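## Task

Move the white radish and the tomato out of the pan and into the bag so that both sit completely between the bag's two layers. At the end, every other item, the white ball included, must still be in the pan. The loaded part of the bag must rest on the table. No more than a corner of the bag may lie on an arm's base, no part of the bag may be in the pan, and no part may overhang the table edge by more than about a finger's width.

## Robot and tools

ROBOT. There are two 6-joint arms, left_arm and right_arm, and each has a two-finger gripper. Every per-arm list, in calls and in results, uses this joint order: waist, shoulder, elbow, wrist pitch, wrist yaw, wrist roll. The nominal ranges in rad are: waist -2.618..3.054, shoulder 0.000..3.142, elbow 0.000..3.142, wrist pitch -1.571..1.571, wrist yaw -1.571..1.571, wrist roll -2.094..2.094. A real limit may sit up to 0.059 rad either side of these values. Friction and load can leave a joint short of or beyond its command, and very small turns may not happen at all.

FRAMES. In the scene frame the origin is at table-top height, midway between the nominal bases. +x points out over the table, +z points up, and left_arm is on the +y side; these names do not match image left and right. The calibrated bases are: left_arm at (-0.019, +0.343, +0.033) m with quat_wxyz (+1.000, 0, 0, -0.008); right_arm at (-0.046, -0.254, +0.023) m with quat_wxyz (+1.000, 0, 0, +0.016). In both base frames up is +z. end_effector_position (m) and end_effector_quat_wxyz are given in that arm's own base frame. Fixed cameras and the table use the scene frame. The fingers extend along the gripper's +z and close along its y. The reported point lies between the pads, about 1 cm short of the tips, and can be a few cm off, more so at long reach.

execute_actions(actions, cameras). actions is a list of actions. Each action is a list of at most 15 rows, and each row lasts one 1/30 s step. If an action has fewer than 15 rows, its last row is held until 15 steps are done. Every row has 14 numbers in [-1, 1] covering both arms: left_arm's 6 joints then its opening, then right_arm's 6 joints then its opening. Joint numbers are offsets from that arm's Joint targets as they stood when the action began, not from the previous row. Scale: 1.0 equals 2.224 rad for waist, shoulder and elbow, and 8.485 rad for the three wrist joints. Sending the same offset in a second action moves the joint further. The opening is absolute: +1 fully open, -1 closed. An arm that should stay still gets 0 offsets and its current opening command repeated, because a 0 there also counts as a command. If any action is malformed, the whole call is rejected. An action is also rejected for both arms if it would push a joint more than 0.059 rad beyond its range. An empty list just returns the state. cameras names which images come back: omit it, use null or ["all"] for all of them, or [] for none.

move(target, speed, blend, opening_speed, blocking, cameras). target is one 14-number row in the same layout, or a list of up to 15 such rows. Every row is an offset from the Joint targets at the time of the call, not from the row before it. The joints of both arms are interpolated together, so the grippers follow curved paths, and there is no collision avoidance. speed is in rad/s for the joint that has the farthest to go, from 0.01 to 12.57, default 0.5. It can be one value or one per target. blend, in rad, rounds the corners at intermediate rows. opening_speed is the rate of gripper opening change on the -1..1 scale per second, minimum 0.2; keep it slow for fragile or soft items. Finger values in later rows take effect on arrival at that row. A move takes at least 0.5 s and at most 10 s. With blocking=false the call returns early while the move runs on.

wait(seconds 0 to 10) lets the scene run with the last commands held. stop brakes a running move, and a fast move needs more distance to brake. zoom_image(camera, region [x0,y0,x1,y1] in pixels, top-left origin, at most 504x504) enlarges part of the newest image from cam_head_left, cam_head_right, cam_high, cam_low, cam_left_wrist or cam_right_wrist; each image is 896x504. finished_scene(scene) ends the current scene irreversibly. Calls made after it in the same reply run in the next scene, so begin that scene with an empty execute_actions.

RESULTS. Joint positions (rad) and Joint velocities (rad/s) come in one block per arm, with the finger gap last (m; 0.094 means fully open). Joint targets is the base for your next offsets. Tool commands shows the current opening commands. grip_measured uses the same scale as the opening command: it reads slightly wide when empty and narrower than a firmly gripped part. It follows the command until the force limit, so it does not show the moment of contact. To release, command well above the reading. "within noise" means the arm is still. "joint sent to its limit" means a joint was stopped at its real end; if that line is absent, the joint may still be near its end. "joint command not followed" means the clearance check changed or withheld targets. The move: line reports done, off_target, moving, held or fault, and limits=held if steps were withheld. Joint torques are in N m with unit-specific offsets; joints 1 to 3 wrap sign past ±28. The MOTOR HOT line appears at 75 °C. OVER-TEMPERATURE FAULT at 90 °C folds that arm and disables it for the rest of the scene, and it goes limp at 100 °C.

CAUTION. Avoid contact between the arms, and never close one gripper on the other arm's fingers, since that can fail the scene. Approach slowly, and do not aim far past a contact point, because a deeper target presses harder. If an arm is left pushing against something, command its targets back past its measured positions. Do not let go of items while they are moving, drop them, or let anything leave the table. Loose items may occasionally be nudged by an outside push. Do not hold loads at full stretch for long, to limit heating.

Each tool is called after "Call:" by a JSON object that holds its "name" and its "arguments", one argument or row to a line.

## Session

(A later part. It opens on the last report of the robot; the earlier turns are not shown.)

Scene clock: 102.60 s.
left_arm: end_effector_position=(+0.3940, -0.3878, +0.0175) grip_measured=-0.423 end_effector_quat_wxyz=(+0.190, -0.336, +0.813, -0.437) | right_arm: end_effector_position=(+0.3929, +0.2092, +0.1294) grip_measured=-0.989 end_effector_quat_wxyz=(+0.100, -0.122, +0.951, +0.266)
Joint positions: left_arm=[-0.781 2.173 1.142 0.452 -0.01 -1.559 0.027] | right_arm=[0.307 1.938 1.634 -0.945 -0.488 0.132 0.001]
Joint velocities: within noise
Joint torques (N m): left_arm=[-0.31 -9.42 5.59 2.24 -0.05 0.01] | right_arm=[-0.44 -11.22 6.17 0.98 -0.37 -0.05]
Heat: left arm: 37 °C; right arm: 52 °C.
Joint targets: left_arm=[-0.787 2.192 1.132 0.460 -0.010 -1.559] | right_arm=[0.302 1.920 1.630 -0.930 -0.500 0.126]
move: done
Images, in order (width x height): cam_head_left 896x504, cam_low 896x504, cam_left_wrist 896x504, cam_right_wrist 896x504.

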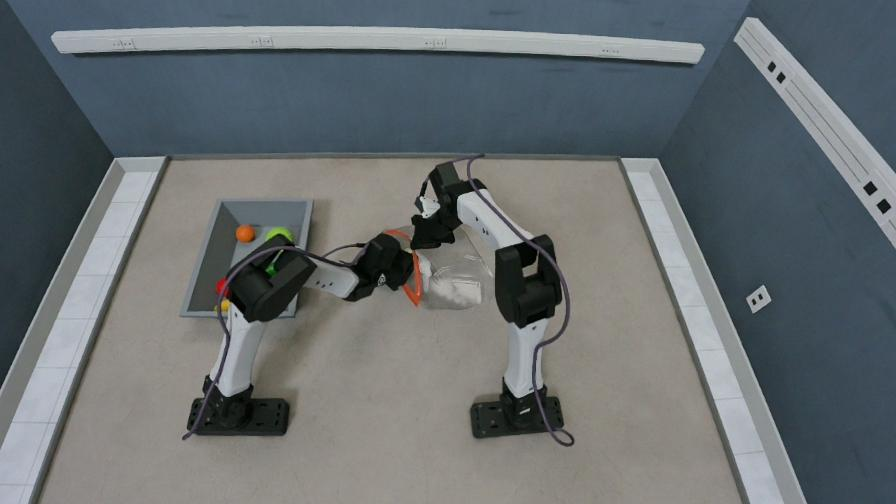

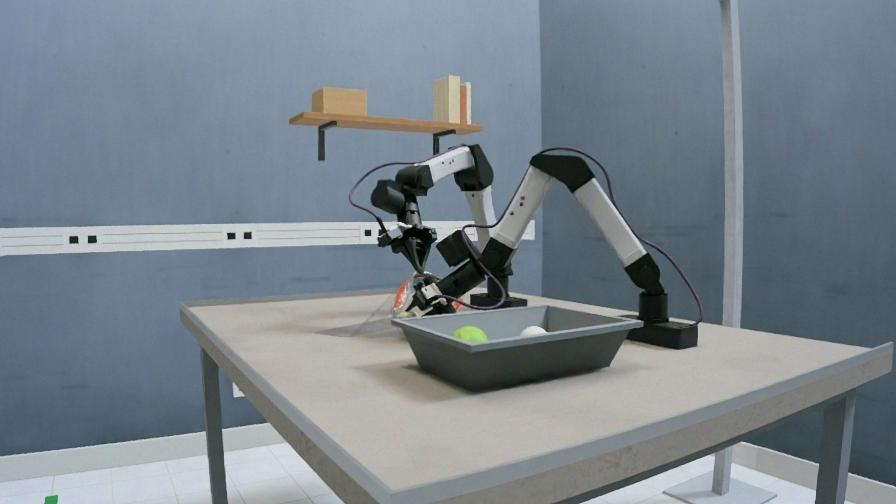

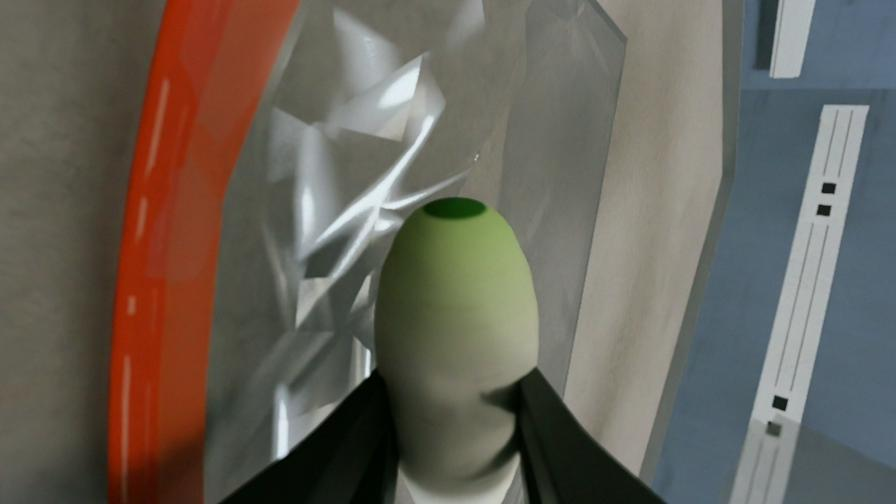

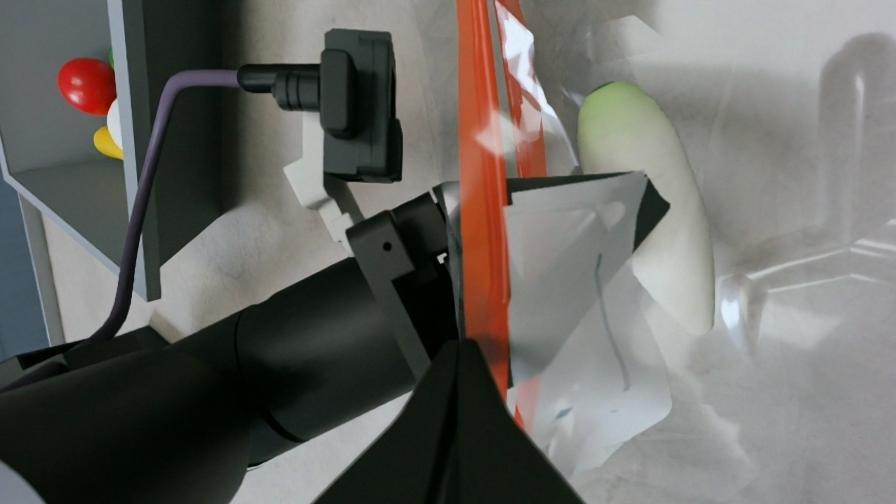

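Call:
{"name": "move", "arguments": {
  "target": [
    [0,0.017,-0.0021,0.005,0,0,-0.5,0,0,0,0,0,0,-1],
    [0,0.017,-0.0021,0.005,0,0,-0.1,0,0,0,0,0,0,-1]
  ],
  "speed": 0.15,
  "opening_speed": 0.4,
  "cameras": ["cam_left_wrist","cam_right_wrist"]
}}

Scene clock: 105.20 s.
left_arm: end_effector_position=(+0.3945, -0.3883, +0.0053) grip_measured=-0.102 end_effector_quat_wxyz=(+0.191, -0.335, +0.812, -0.438) | right_arm: end_effector_position=(+0.3929, +0.2092, +0.1294) grip_measured=-0.989 end_effector_quat_wxyz=(+0.100, -0.122, +0.951, +0.266)
Joint positions: left_arm=[-0.781 2.21 1.137 0.498 -0.01 -1.559 0.042] | right_arm=[0.307 1.938 1.634 -0.945 -0.488 0.132 0.001]
Joint velocities: within noise
Joint torques (N m): left_arm=[-0.31 -9.43 5.42 2.23 -0.04 0.01] | right_arm=[-0.42 -11.22 6.16 0.98 -0.36 -0.05]
Heat: left arm: 37 °C; right arm: 52 °C.
Joint targets: left_arm=[-0.787 2.230 1.127 0.502 -0.010 -1.559] | right_arm=[0.302 1.920 1.630 -0.930 -0.500 0.126]
move: done
Images, in order (width x height): cam_left_wrist 896x504, cam_right_wrist 896x504.

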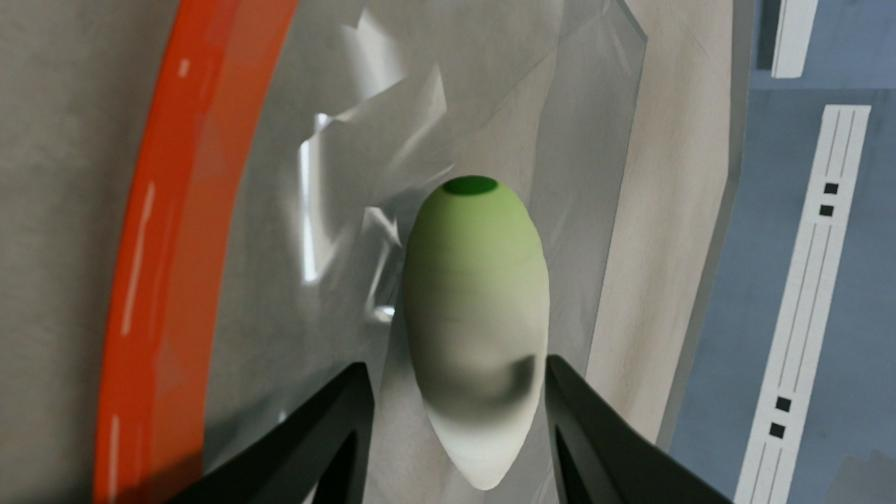

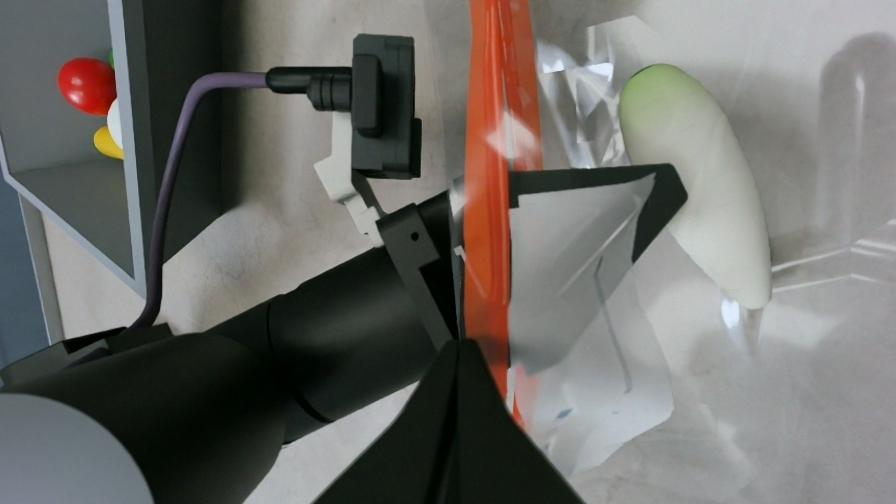

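Call:
{"name": "move", "arguments": {
  "target": [
    [0.0081,-0.1623,-0.0553,-0.0397,0,0,-0.1,0,0,0,0,0,0,-1],
    [0.0157,-0.3129,-0.0486,-0.1163,0,0,-0.1,0,0,0,0,0,0,-1],
    [0.4483,-0.2779,0.0886,-0.202,0,0.2763,-0.1,0,0,0,0,0,0,-1]
  ],
  "speed": [0.2,0.5,0.8],
  "blend": 0.05
}}

Call:
{"name": "zoom_image", "arguments": {
  "camera": "cam_head_left",
  "region": [320, 200, 520, 330]
}}

Scene clock: 113.13 s.
left_arm: end_effector_position=(+0.2913, +0.0630, +0.1190) grip_measured=-0.102 end_effector_quat_wxyz=(+0.032, +0.279, +0.960, +0.023) | right_arm: end_effector_position=(+0.3929, +0.2093, +0.1295) grip_measured=-0.989 end_effector_quat_wxyz=(+0.099, -0.122, +0.951, +0.267)
Joint positions: left_arm=[0.207 1.596 1.303 -1.199 -0.01 0.773 0.042] | right_arm=[0.307 1.938 1.634 -0.945 -0.488 0.132 0.001]
Joint velocities: within noise
Joint torques (N m): left_arm=[0.44 -5.23 9.18 0.41 0.05 0.05] | right_arm=[-0.42 -11.21 6.15 0.98 -0.36 -0.05]
Heat: left arm: 36 °C; right arm: 51 °C.
Joint targets: left_arm=[0.210 1.612 1.324 -1.211 -0.010 0.786] | right_arm=[0.302 1.920 1.630 -0.930 -0.500 0.126]
move: done

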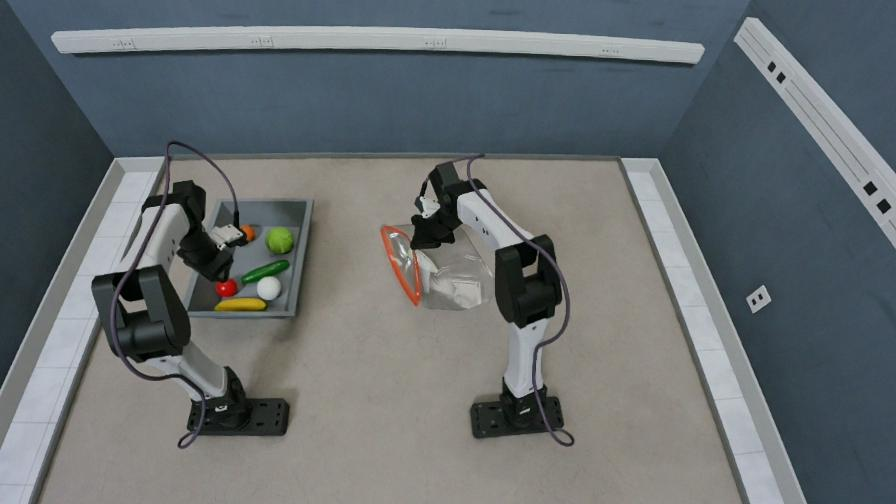

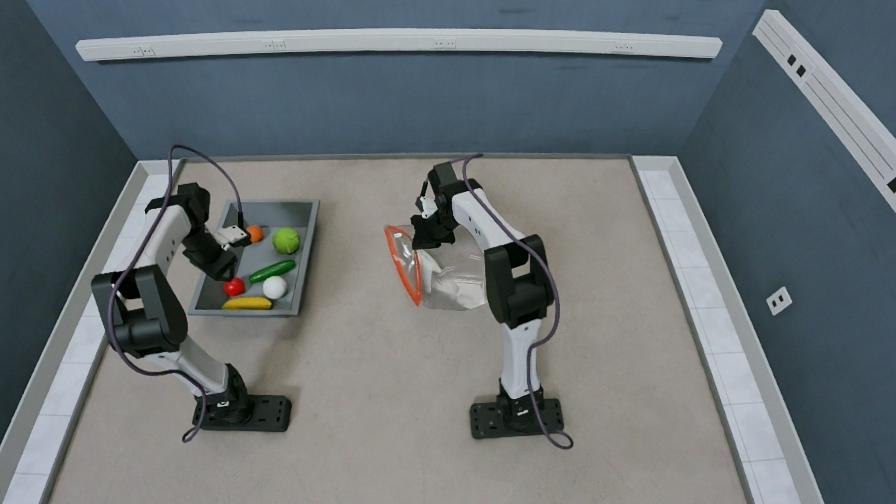

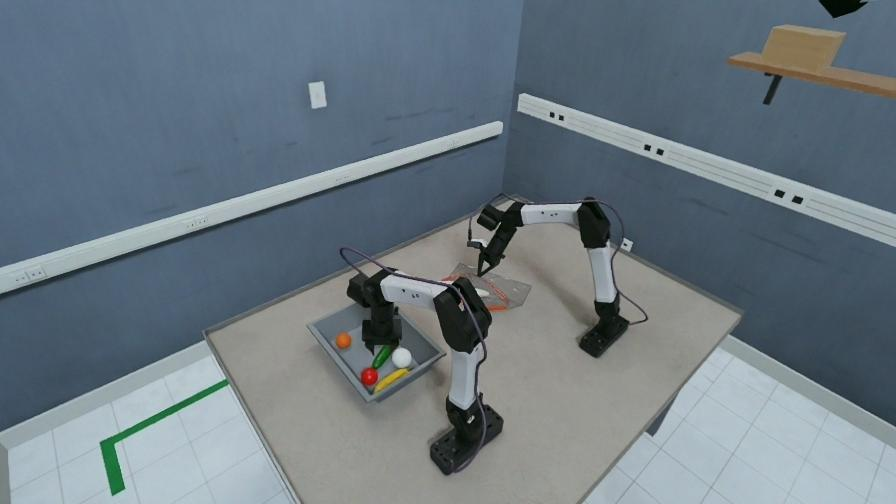

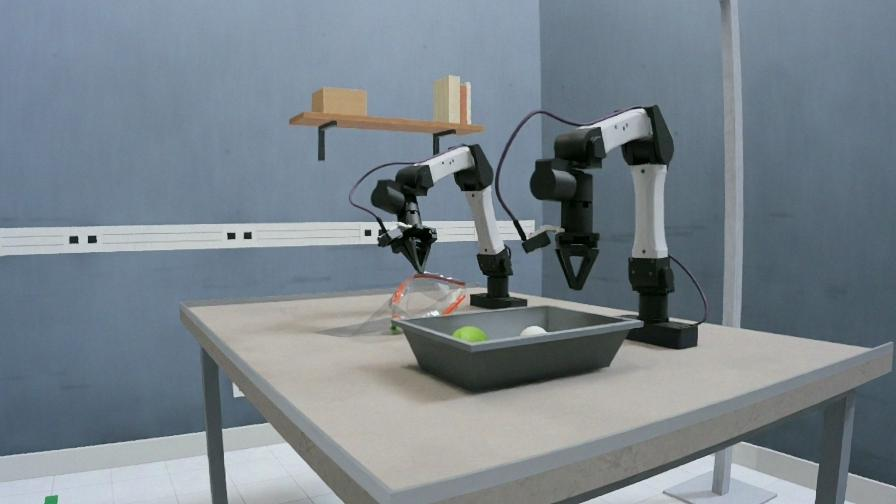

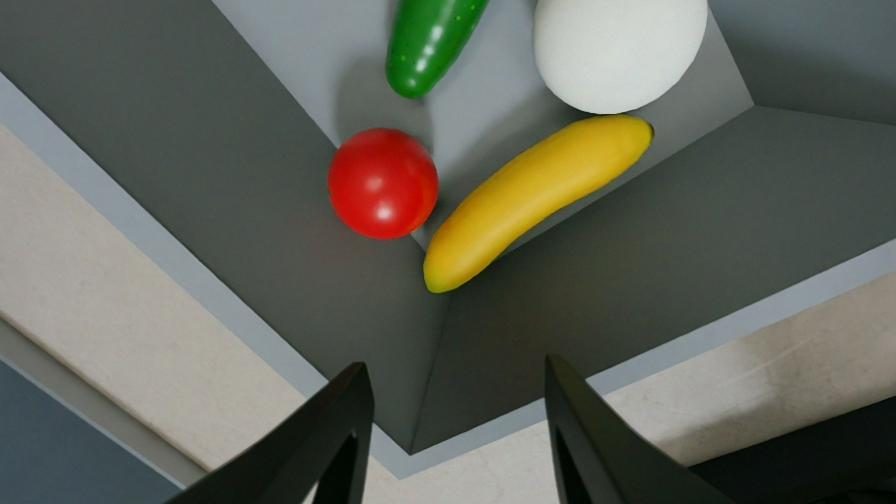

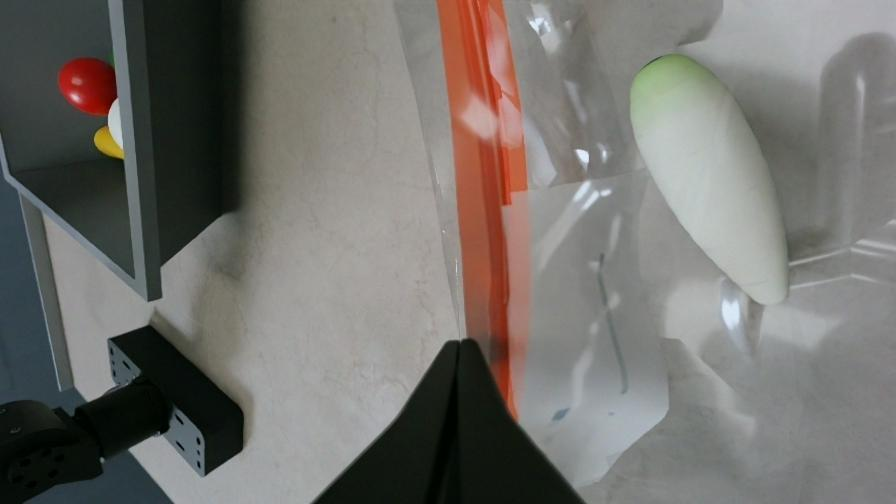

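Scaled by 2.520 from the camera's 896x504 image, which has a finer 1280x720 frame.

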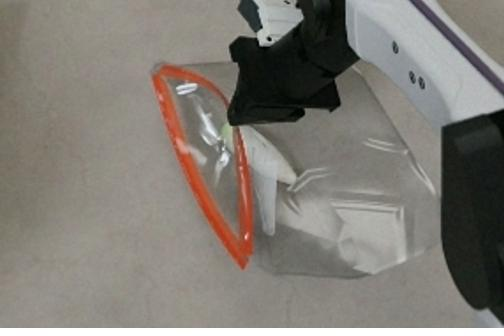

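Call:
{"name": "execute_actions", "arguments": {
  "actions": [],
  "cameras": ["cam_left_wrist","cam_head_left"]
}}

Scene clock: 114.53 s.
left_arm: end_effector_position=(+0.2911, +0.0629, +0.1190) grip_measured=-0.102 end_effector_quat_wxyz=(+0.032, +0.279, +0.959, +0.023) | right_arm: end_effector_position=(+0.3929, +0.2093, +0.1295) grip_measured=-0.989 end_effector_quat_wxyz=(+0.099, -0.122, +0.951, +0.267)
Joint positions: left_arm=[0.207 1.596 1.303 -1.2 -0.01 0.773 0.042] | right_arm=[0.307 1.938 1.634 -0.945 -0.488 0.132 0.001]
Joint velocities: within noise
Joint torques (N m): left_arm=[0.46 -5.26 9.18 0.43 0.04 0.08] | right_arm=[-0.42 -11.21 6.17 0.98 -0.36 -0.05]
Heat: left arm: 36 °C; right arm: 51 °C.
Joint targets: left_arm=[0.210 1.612 1.324 -1.211 -0.010 0.786] | right_arm=[0.302 1.920 1.630 -0.930 -0.500 0.126]
Tool commands: left_gripper/opening=-0.1 right_gripper/opening=-1.0
Images, in order (width x height): cam_head_left 896x504, cam_left_wrist 896x504.

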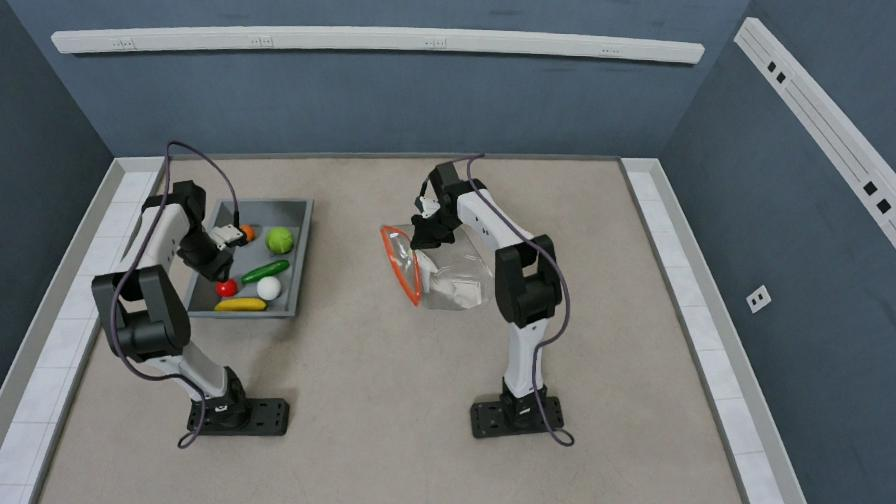

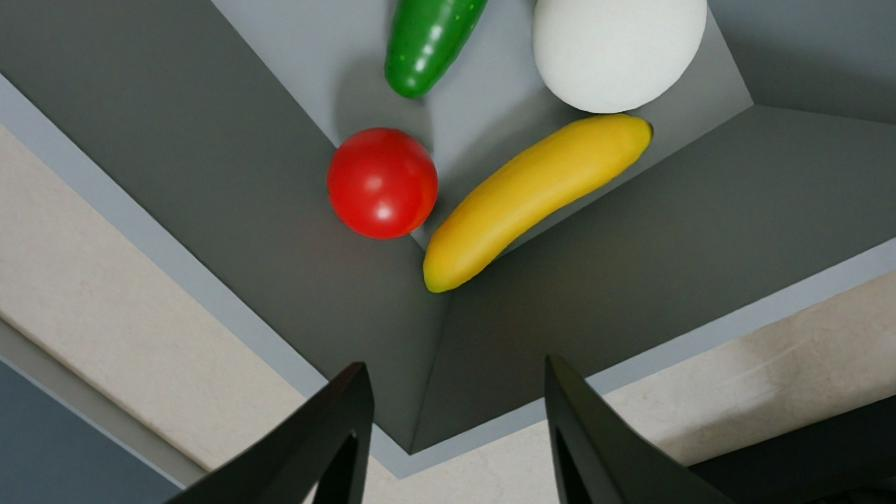

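Call:
{"name": "move", "arguments": {
  "target": [0.0225,0.0553,-0.0196,0.0196,0,0.0547,0.42,0,0,0,0,0,0,-1],
  "cameras": ["cam_left_wrist"]
}}

Scene clock: 117.63 s.
left_arm: end_effector_position=(+0.3175, +0.0841, +0.0822) grip_measured=+0.418 end_effector_quat_wxyz=(+0.028, +0.471, +0.881, +0.033) | right_arm: end_effector_position=(+0.3929, +0.2093, +0.1295) grip_measured=-0.989 end_effector_quat_wxyz=(+0.099, -0.122, +0.951, +0.267)
Joint positions: left_arm=[0.253 1.721 1.291 -1.055 -0.01 1.237 0.067] | right_arm=[0.307 1.938 1.634 -0.945 -0.488 0.132 0.001]
Joint velocities: within noise
Joint torques (N m): left_arm=[0.72 -6.35 5.98 0.66 0.05 0.07] | right_arm=[-0.43 -11.21 6.19 0.98 -0.36 -0.06]
Heat: left arm: 35 °C; right arm: 51 °C.
Joint targets: left_arm=[0.260 1.735 1.281 -1.045 -0.010 1.250] | right_arm=[0.302 1.920 1.630 -0.930 -0.500 0.126]
move: done
Images, in order (width x height): cam_left_wrist 896x504.

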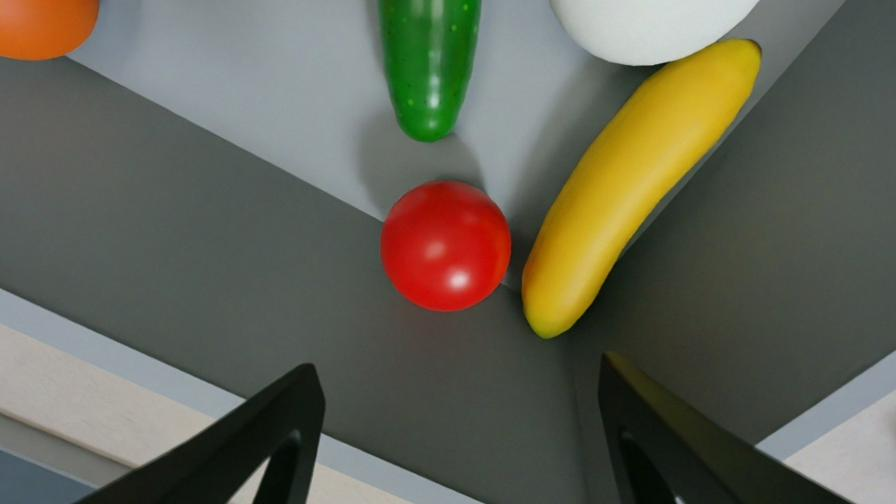

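Call:
{"name": "move", "arguments": {
  "target": [0.0157,0.0328,-0.0292,0.0161,0,-0.008,0.24,0,0,0,0,0,0,-1],
  "cameras": ["cam_left_wrist"]
}}

Scene clock: 119.70 s.
left_arm: end_effector_position=(+0.3228, +0.0982, +0.0439) grip_measured=+0.242 end_effector_quat_wxyz=(+0.027, +0.437, +0.899, +0.031) | right_arm: end_effector_position=(+0.3929, +0.2093, +0.1295) grip_measured=-0.989 end_effector_quat_wxyz=(+0.099, -0.122, +0.951, +0.267)
Joint positions: left_arm=[0.29 1.795 1.225 -0.918 -0.01 1.195 0.058] | right_arm=[0.307 1.938 1.634 -0.945 -0.488 0.132 0.001]
Joint velocities: within noise
Joint torques (N m): left_arm=[0.59 -6.95 5.85 0.64 0.06 -0.16] | right_arm=[-0.43 -11.19 6.17 0.98 -0.36 -0.05]
Heat: left arm: 35 °C; right arm: 51 °C.
Joint targets: left_arm=[0.295 1.808 1.216 -0.909 -0.010 1.182] | right_arm=[0.302 1.920 1.630 -0.930 -0.500 0.126]
move: done
Images, in order (width x height): cam_left_wrist 896x504.

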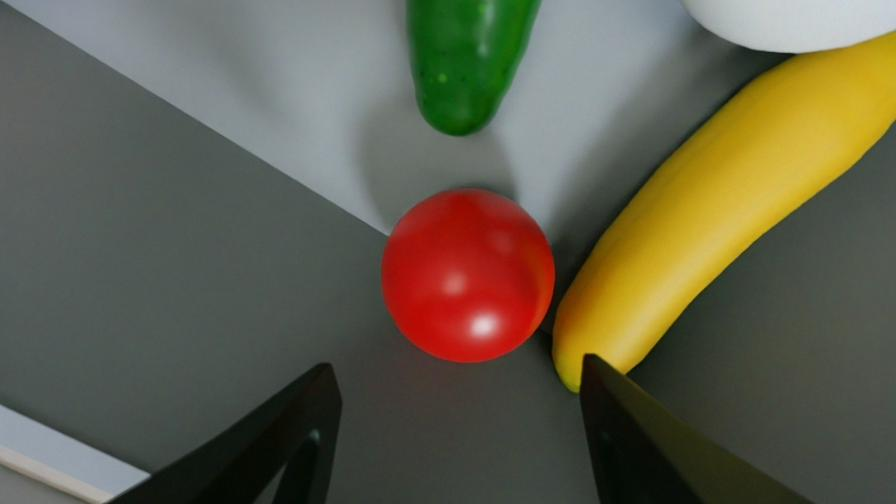

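Call:
{"name": "move", "arguments": {
  "target": [-0.0054,0.0353,-0.0339,0.0183,0,0,0.24,0,0,0,0,0,0,-1],
  "speed": 0.25,
  "cameras": ["cam_left_wrist"]
}}

Call:
{"name": "move", "arguments": {
  "target": [0,0,0,0,0,0,-0.08,0,0,0,0,0,0,-1],
  "opening_speed": 0.3,
  "cameras": ["cam_left_wrist"]
}}

Scene clock: 121.57 s.
left_arm: end_effector_position=(+0.3269, +0.0977, +0.0050) grip_measured=+0.242 end_effector_quat_wxyz=(+0.026, +0.438, +0.898, +0.031) | right_arm: end_effector_position=(+0.3929, +0.2093, +0.1295) grip_measured=-0.989 end_effector_quat_wxyz=(+0.099, -0.122, +0.951, +0.267)
Joint positions: left_arm=[0.285 1.868 1.151 -0.773 -0.01 1.194 0.058] | right_arm=[0.307 1.938 1.634 -0.945 -0.488 0.132 0.001]
Joint velocities: within noise
Joint torques (N m): left_arm=[0.05 -6.86 5.3 0.73 0.06 -0.15] | right_arm=[-0.44 -11.19 6.16 0.99 -0.36 -0.05]
Heat: left arm: 35 °C; right arm: 50 °C.
Joint targets: left_arm=[0.283 1.887 1.140 -0.753 -0.010 1.182] | right_arm=[0.302 1.920 1.630 -0.930 -0.500 0.126]
move: done
Images, in order (width x height): cam_left_wrist 896x504.

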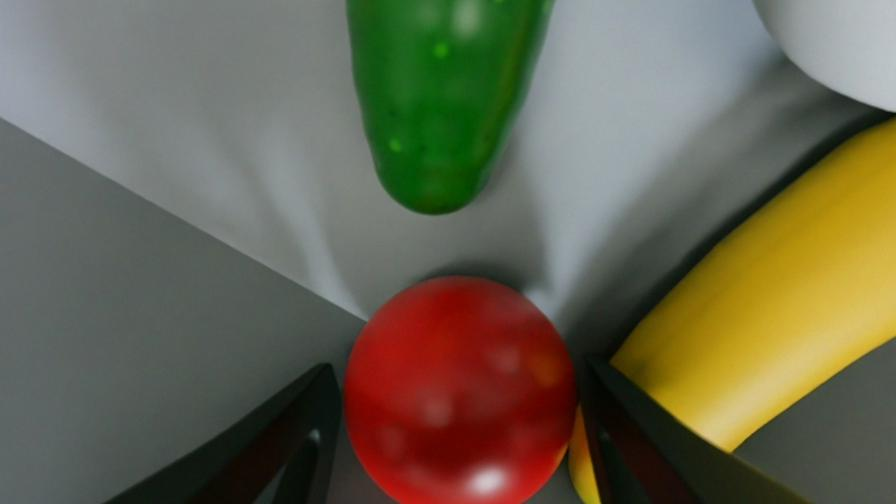

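Scene clock: 122.93 s.
left_arm: end_effector_position=(+0.3292, +0.0984, +0.0052) grip_measured=-0.043 end_effector_quat_wxyz=(+0.030, +0.438, +0.898, +0.034) | right_arm: end_effector_position=(+0.3929, +0.2093, +0.1295) grip_measured=-0.989 end_effector_quat_wxyz=(+0.099, -0.122, +0.951, +0.267)
Joint positions: left_arm=[0.285 1.868 1.151 -0.763 -0.01 1.194 0.045] | right_arm=[0.307 1.938 1.634 -0.945 -0.488 0.132 0.001]
Joint velocities: within noise
Joint torques (N m): left_arm=[0.03 -6.84 5.37 0.66 0.06 -0.14] | right_arm=[-0.43 -11.21 6.2 0.98 -0.35 -0.05]
Heat: left arm: 34 °C; right arm: 50 °C.
Joint targets: left_arm=[0.283 1.887 1.140 -0.753 -0.010 1.182] | right_arm=[0.302 1.920 1.630 -0.930 -0.500 0.126]
move: done
Images, in order (width x height): cam_left_wrist 896x504.

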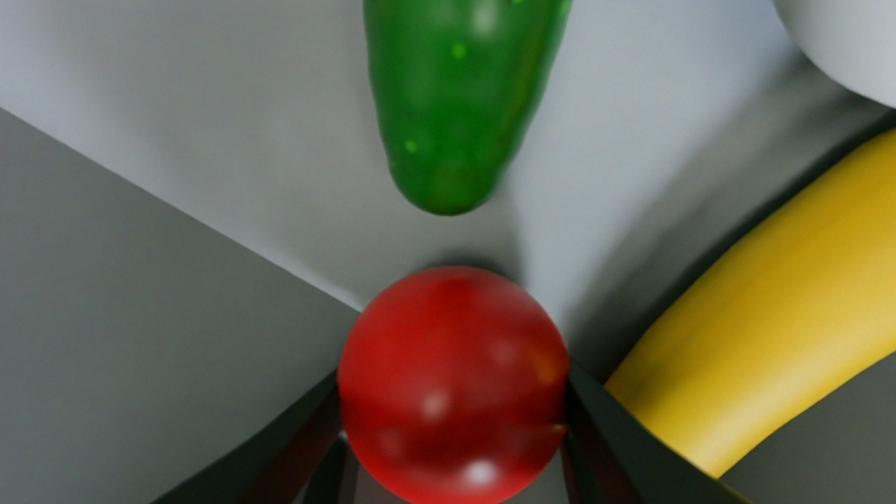

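Call:
{"name": "move", "arguments": {
  "target": [
    [0,-0.0552,0.1951,-0.0656,0,0,-0.08,0,0,0,0,0,0,-1],
    [-0.4654,-0.1587,-0.0544,0.0316,0,-0.3243,-0.08,0,0,0,0,0,0,-1]
  ],
  "speed": [0.3,0.8],
  "blend": [0.05,0]
}}

Scene clock: 129.57 s.
left_arm: end_effector_position=(+0.2848, -0.2625, +0.0967) grip_measured=-0.049 end_effector_quat_wxyz=(+0.115, -0.379, +0.884, -0.247) | right_arm: end_effector_position=(+0.3929, +0.2093, +0.1295) grip_measured=-0.989 end_effector_quat_wxyz=(+0.099, -0.122, +0.951, +0.267)
Joint positions: left_arm=[-0.749 1.558 1.032 -0.493 -0.01 -1.557 0.045] | right_arm=[0.307 1.938 1.634 -0.945 -0.488 0.132 0.001]
Joint velocities: within noise
Joint torques (N m): left_arm=[-0.03 -8.54 6.53 1.63 -0.06 -0.13] | right_arm=[-0.43 -11.19 6.17 0.98 -0.36 -0.05]
Heat: left arm: 35 °C; right arm: 50 °C.
Joint targets: left_arm=[-0.752 1.534 1.019 -0.485 -0.010 -1.569] | right_arm=[0.302 1.920 1.630 -0.930 -0.500 0.126]
move: done

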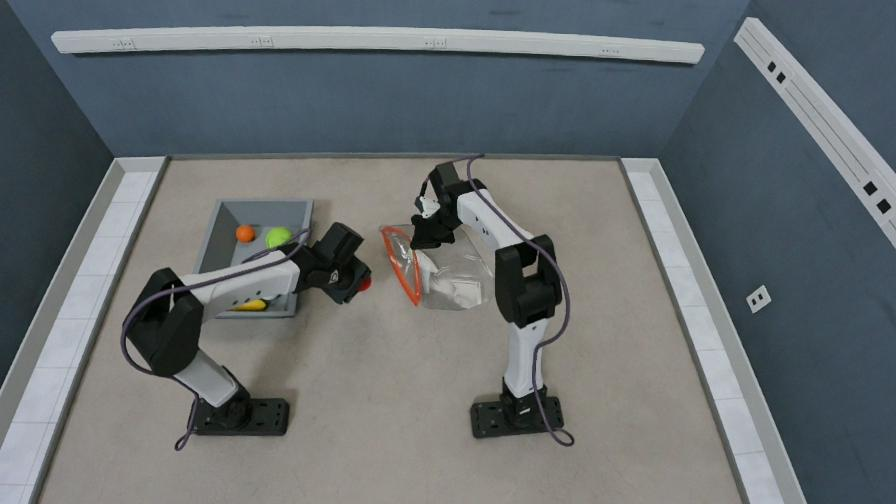

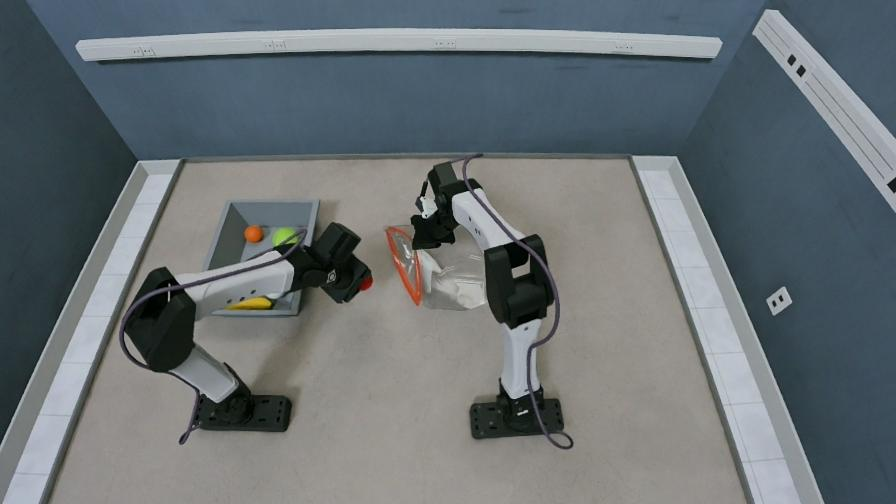

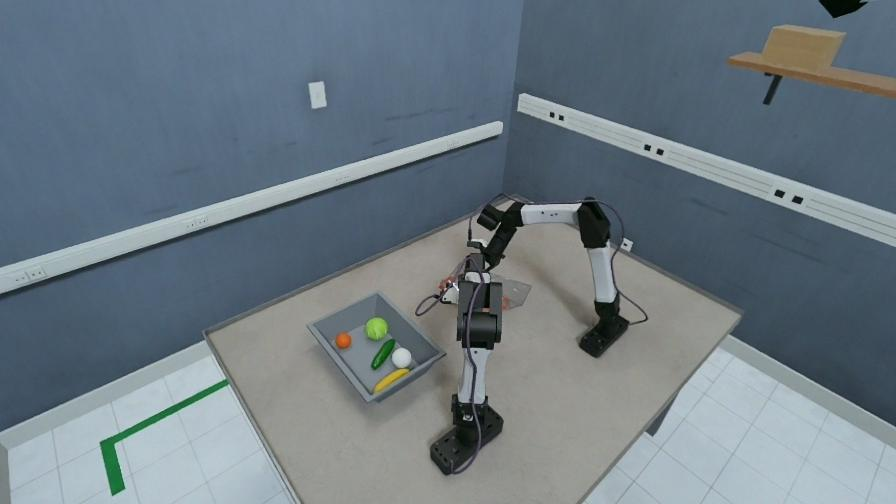

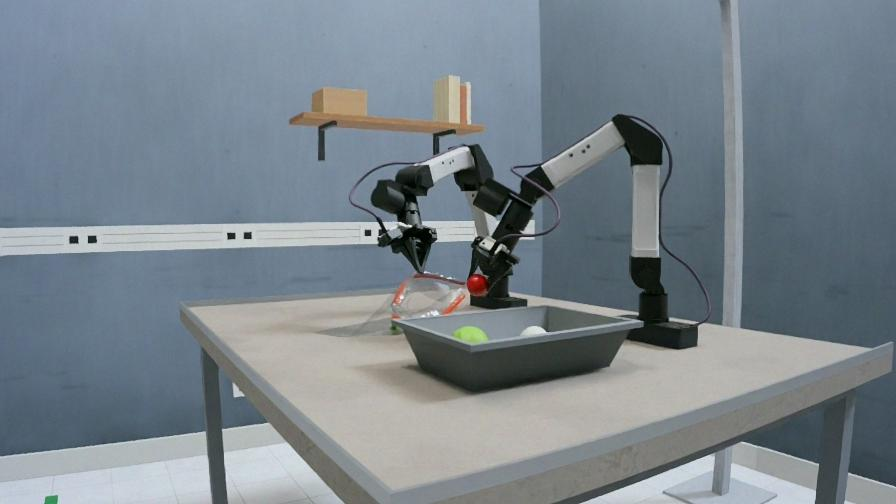

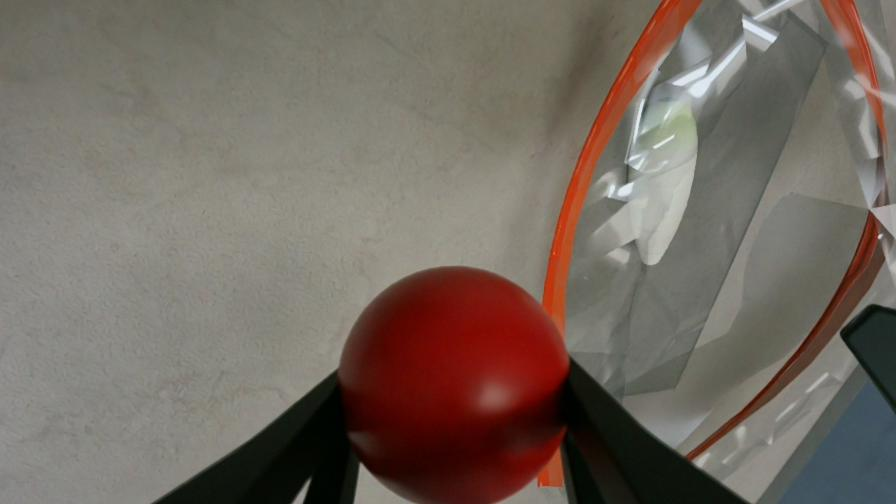

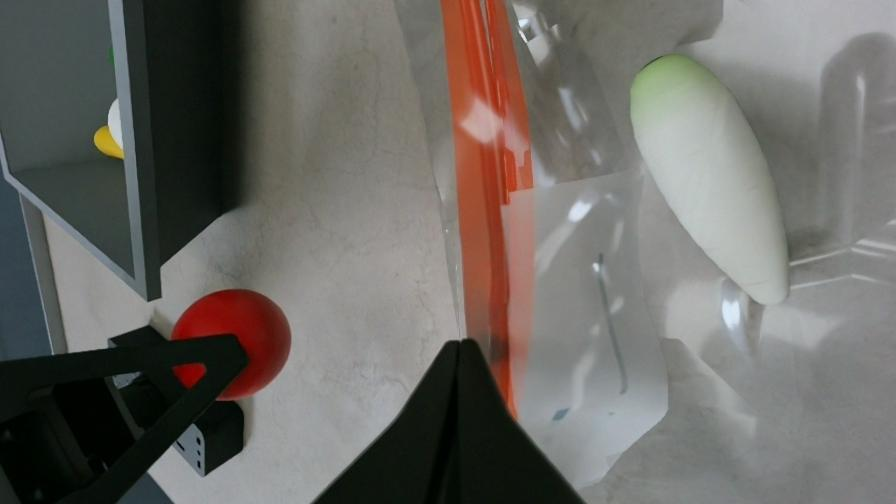

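Call:
{"name": "move", "arguments": {
  "target": [
    [-0.0189,0.1506,-0.0067,0.0766,0,0,-0.08,0,0,0,0,0,0,-1],
    [-0.0292,0.2431,0.0672,0.0932,0,0,-0.08,0,0,0,0,0,0,-1]
  ],
  "speed": [0.35,0.2],
  "blend": [0.04,0],
  "cameras": ["cam_head_left","cam_low","cam_left_wrist","cam_right_wrist"]
}}

Scene clock: 133.57 s.
left_arm: end_effector_position=(+0.3739, -0.3905, +0.0476) grip_measured=-0.050 end_effector_quat_wxyz=(+0.177, -0.327, +0.827, -0.422) | right_arm: end_effector_position=(+0.3932, +0.2094, +0.1296) grip_measured=-0.989 end_effector_quat_wxyz=(+0.100, -0.123, +0.951, +0.267)
Joint positions: left_arm=[-0.81 2.055 1.144 0.29 -0.01 -1.558 0.045] | right_arm=[0.307 1.938 1.634 -0.944 -0.488 0.132 0.001]
Joint velocities: within noise
Joint torques (N m): left_arm=[-0.32 -8.92 9.46 2.31 -0.05 -0.11] | right_arm=[-0.43 -11.22 6.19 0.98 -0.36 -0.05]
Heat: left arm: 34 °C; right arm: 50 °C.
Joint targets: left_arm=[-0.817 2.074 1.169 0.306 -0.010 -1.570] | right_arm=[0.302 1.920 1.630 -0.930 -0.500 0.126]
move: done
Images, in order (width x height): cam_head_left 896x504, cam_low 896x504, cam_left_wrist 896x504, cam_right_wrist 896x504.

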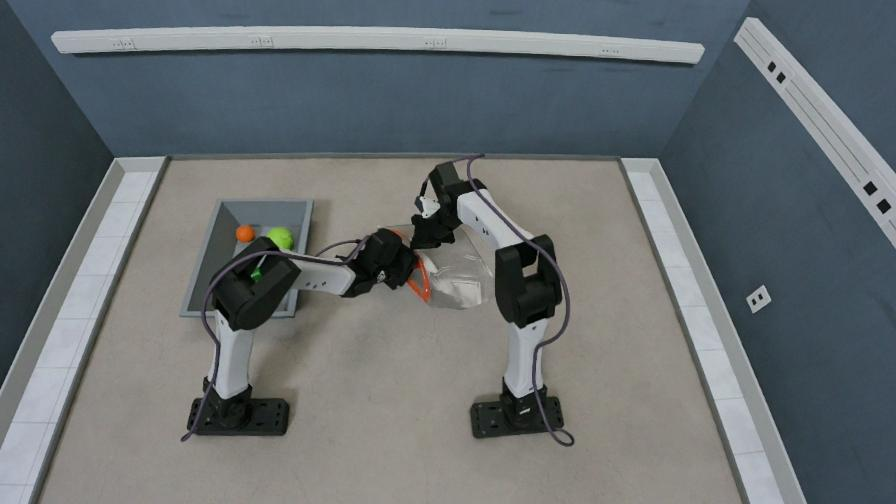

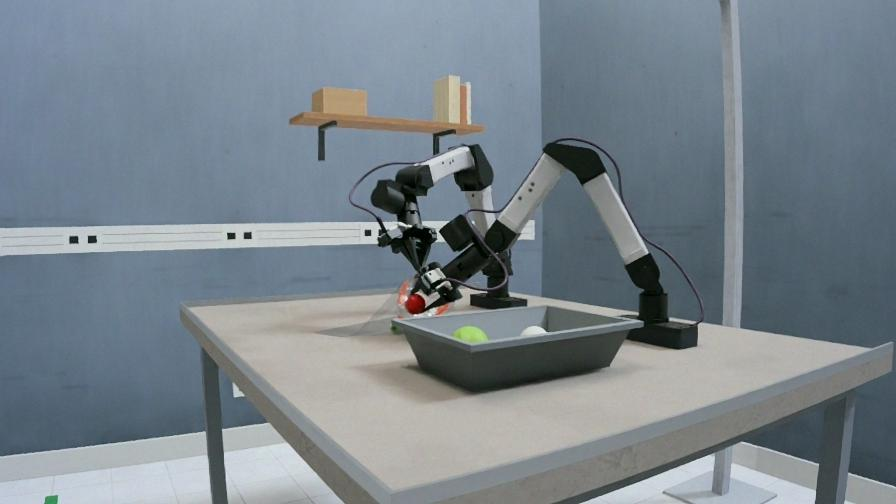

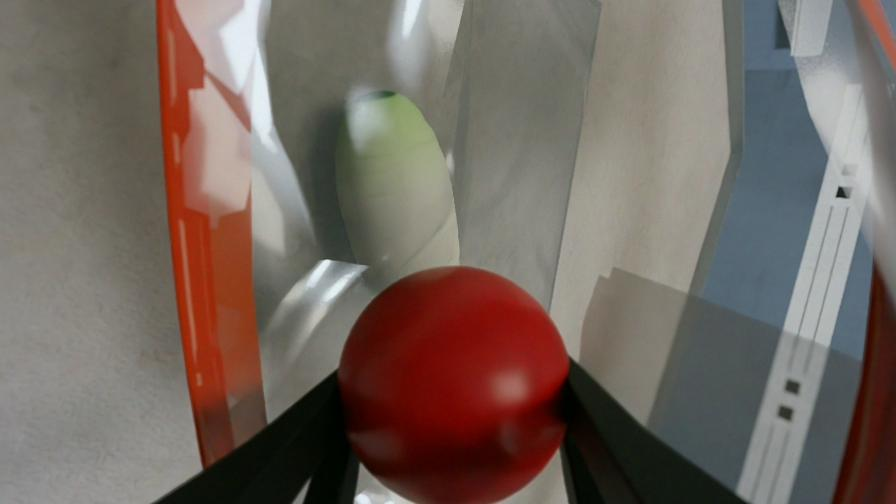

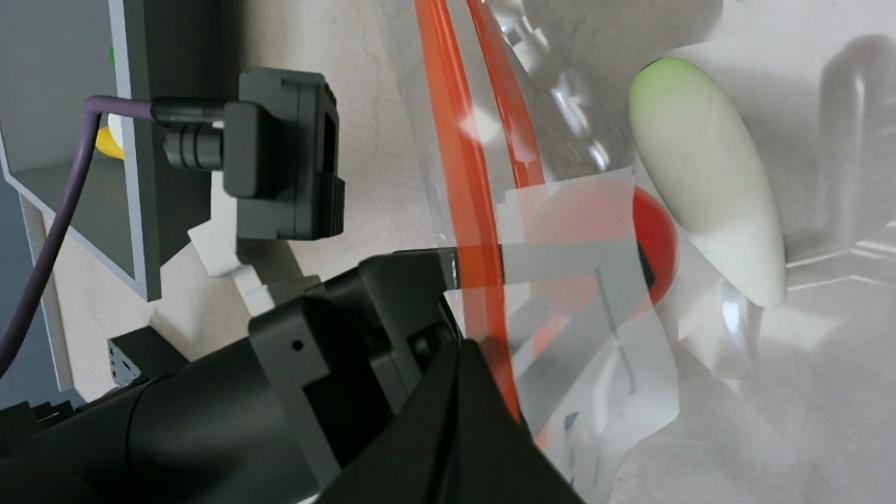

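Call:
{"name": "move", "arguments": {
  "target": [-0.0103,0.0755,-0.0189,0.0245,0,0,-0.08,0,0,0,0,0,0,-1],
  "speed": 0.12,
  "cameras": ["cam_low","cam_left_wrist","cam_right_wrist"]
}}

Scene clock: 136.03 s.
left_arm: end_effector_position=(+0.3843, -0.4163, +0.0311) grip_measured=-0.050 end_effector_quat_wxyz=(+0.196, -0.307, +0.797, -0.481) | right_arm: end_effector_position=(+0.3935, +0.2095, +0.1297) grip_measured=-0.989 end_effector_quat_wxyz=(+0.101, -0.123, +0.951, +0.267)
Joint positions: left_arm=[-0.829 2.197 1.144 0.575 -0.011 -1.558 0.045] | right_arm=[0.307 1.938 1.634 -0.942 -0.488 0.132 0.001]
Joint velocities: within noise
Joint torques (N m): left_arm=[-0.65 -7.6 4.83 1.58 -0.02 -0.09] | right_arm=[-0.44 -11.22 6.2 0.97 -0.36 -0.05]
Heat: left arm: 35 °C; right arm: 50 °C.
Joint targets: left_arm=[-0.840 2.242 1.127 0.514 -0.010 -1.570] | right_arm=[0.302 1.920 1.630 -0.930 -0.500 0.126]
move: off_target (left_arm); left_arm: the wrist pitch is farthest, 0.061 rad from its target
Images, in order (width x height): cam_low 896x504, cam_left_wrist 896x504, cam_right_wrist 896x504.

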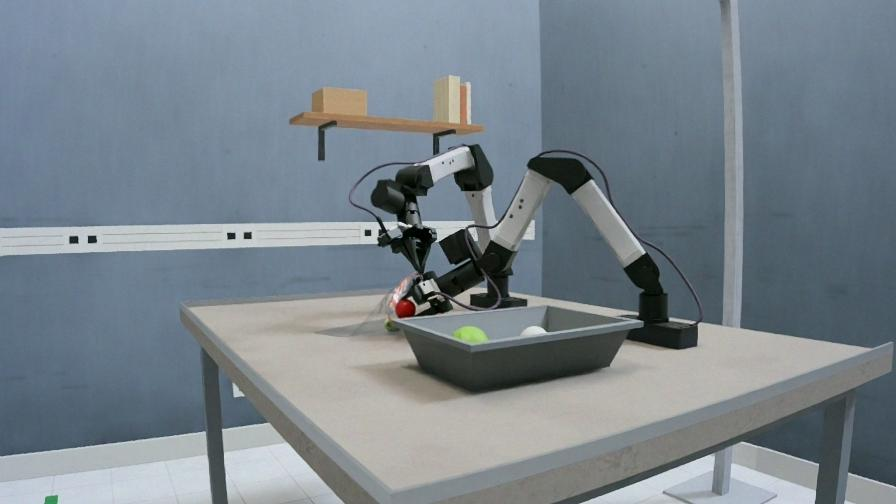

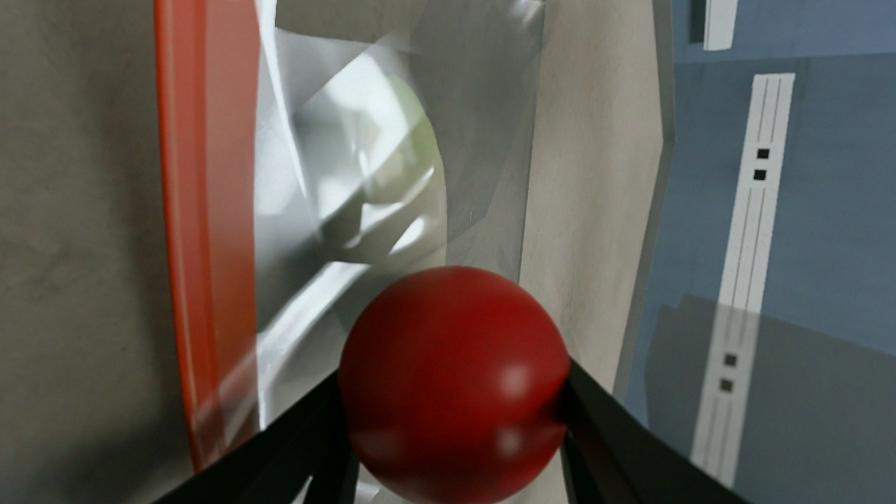

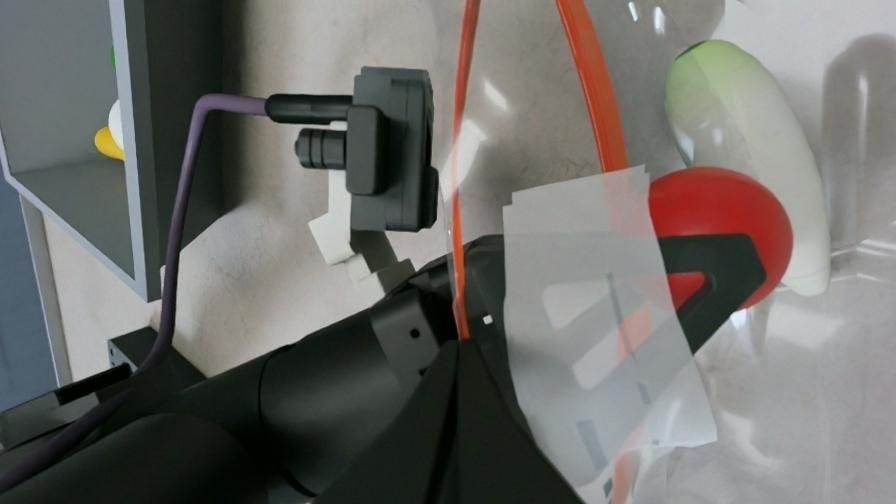

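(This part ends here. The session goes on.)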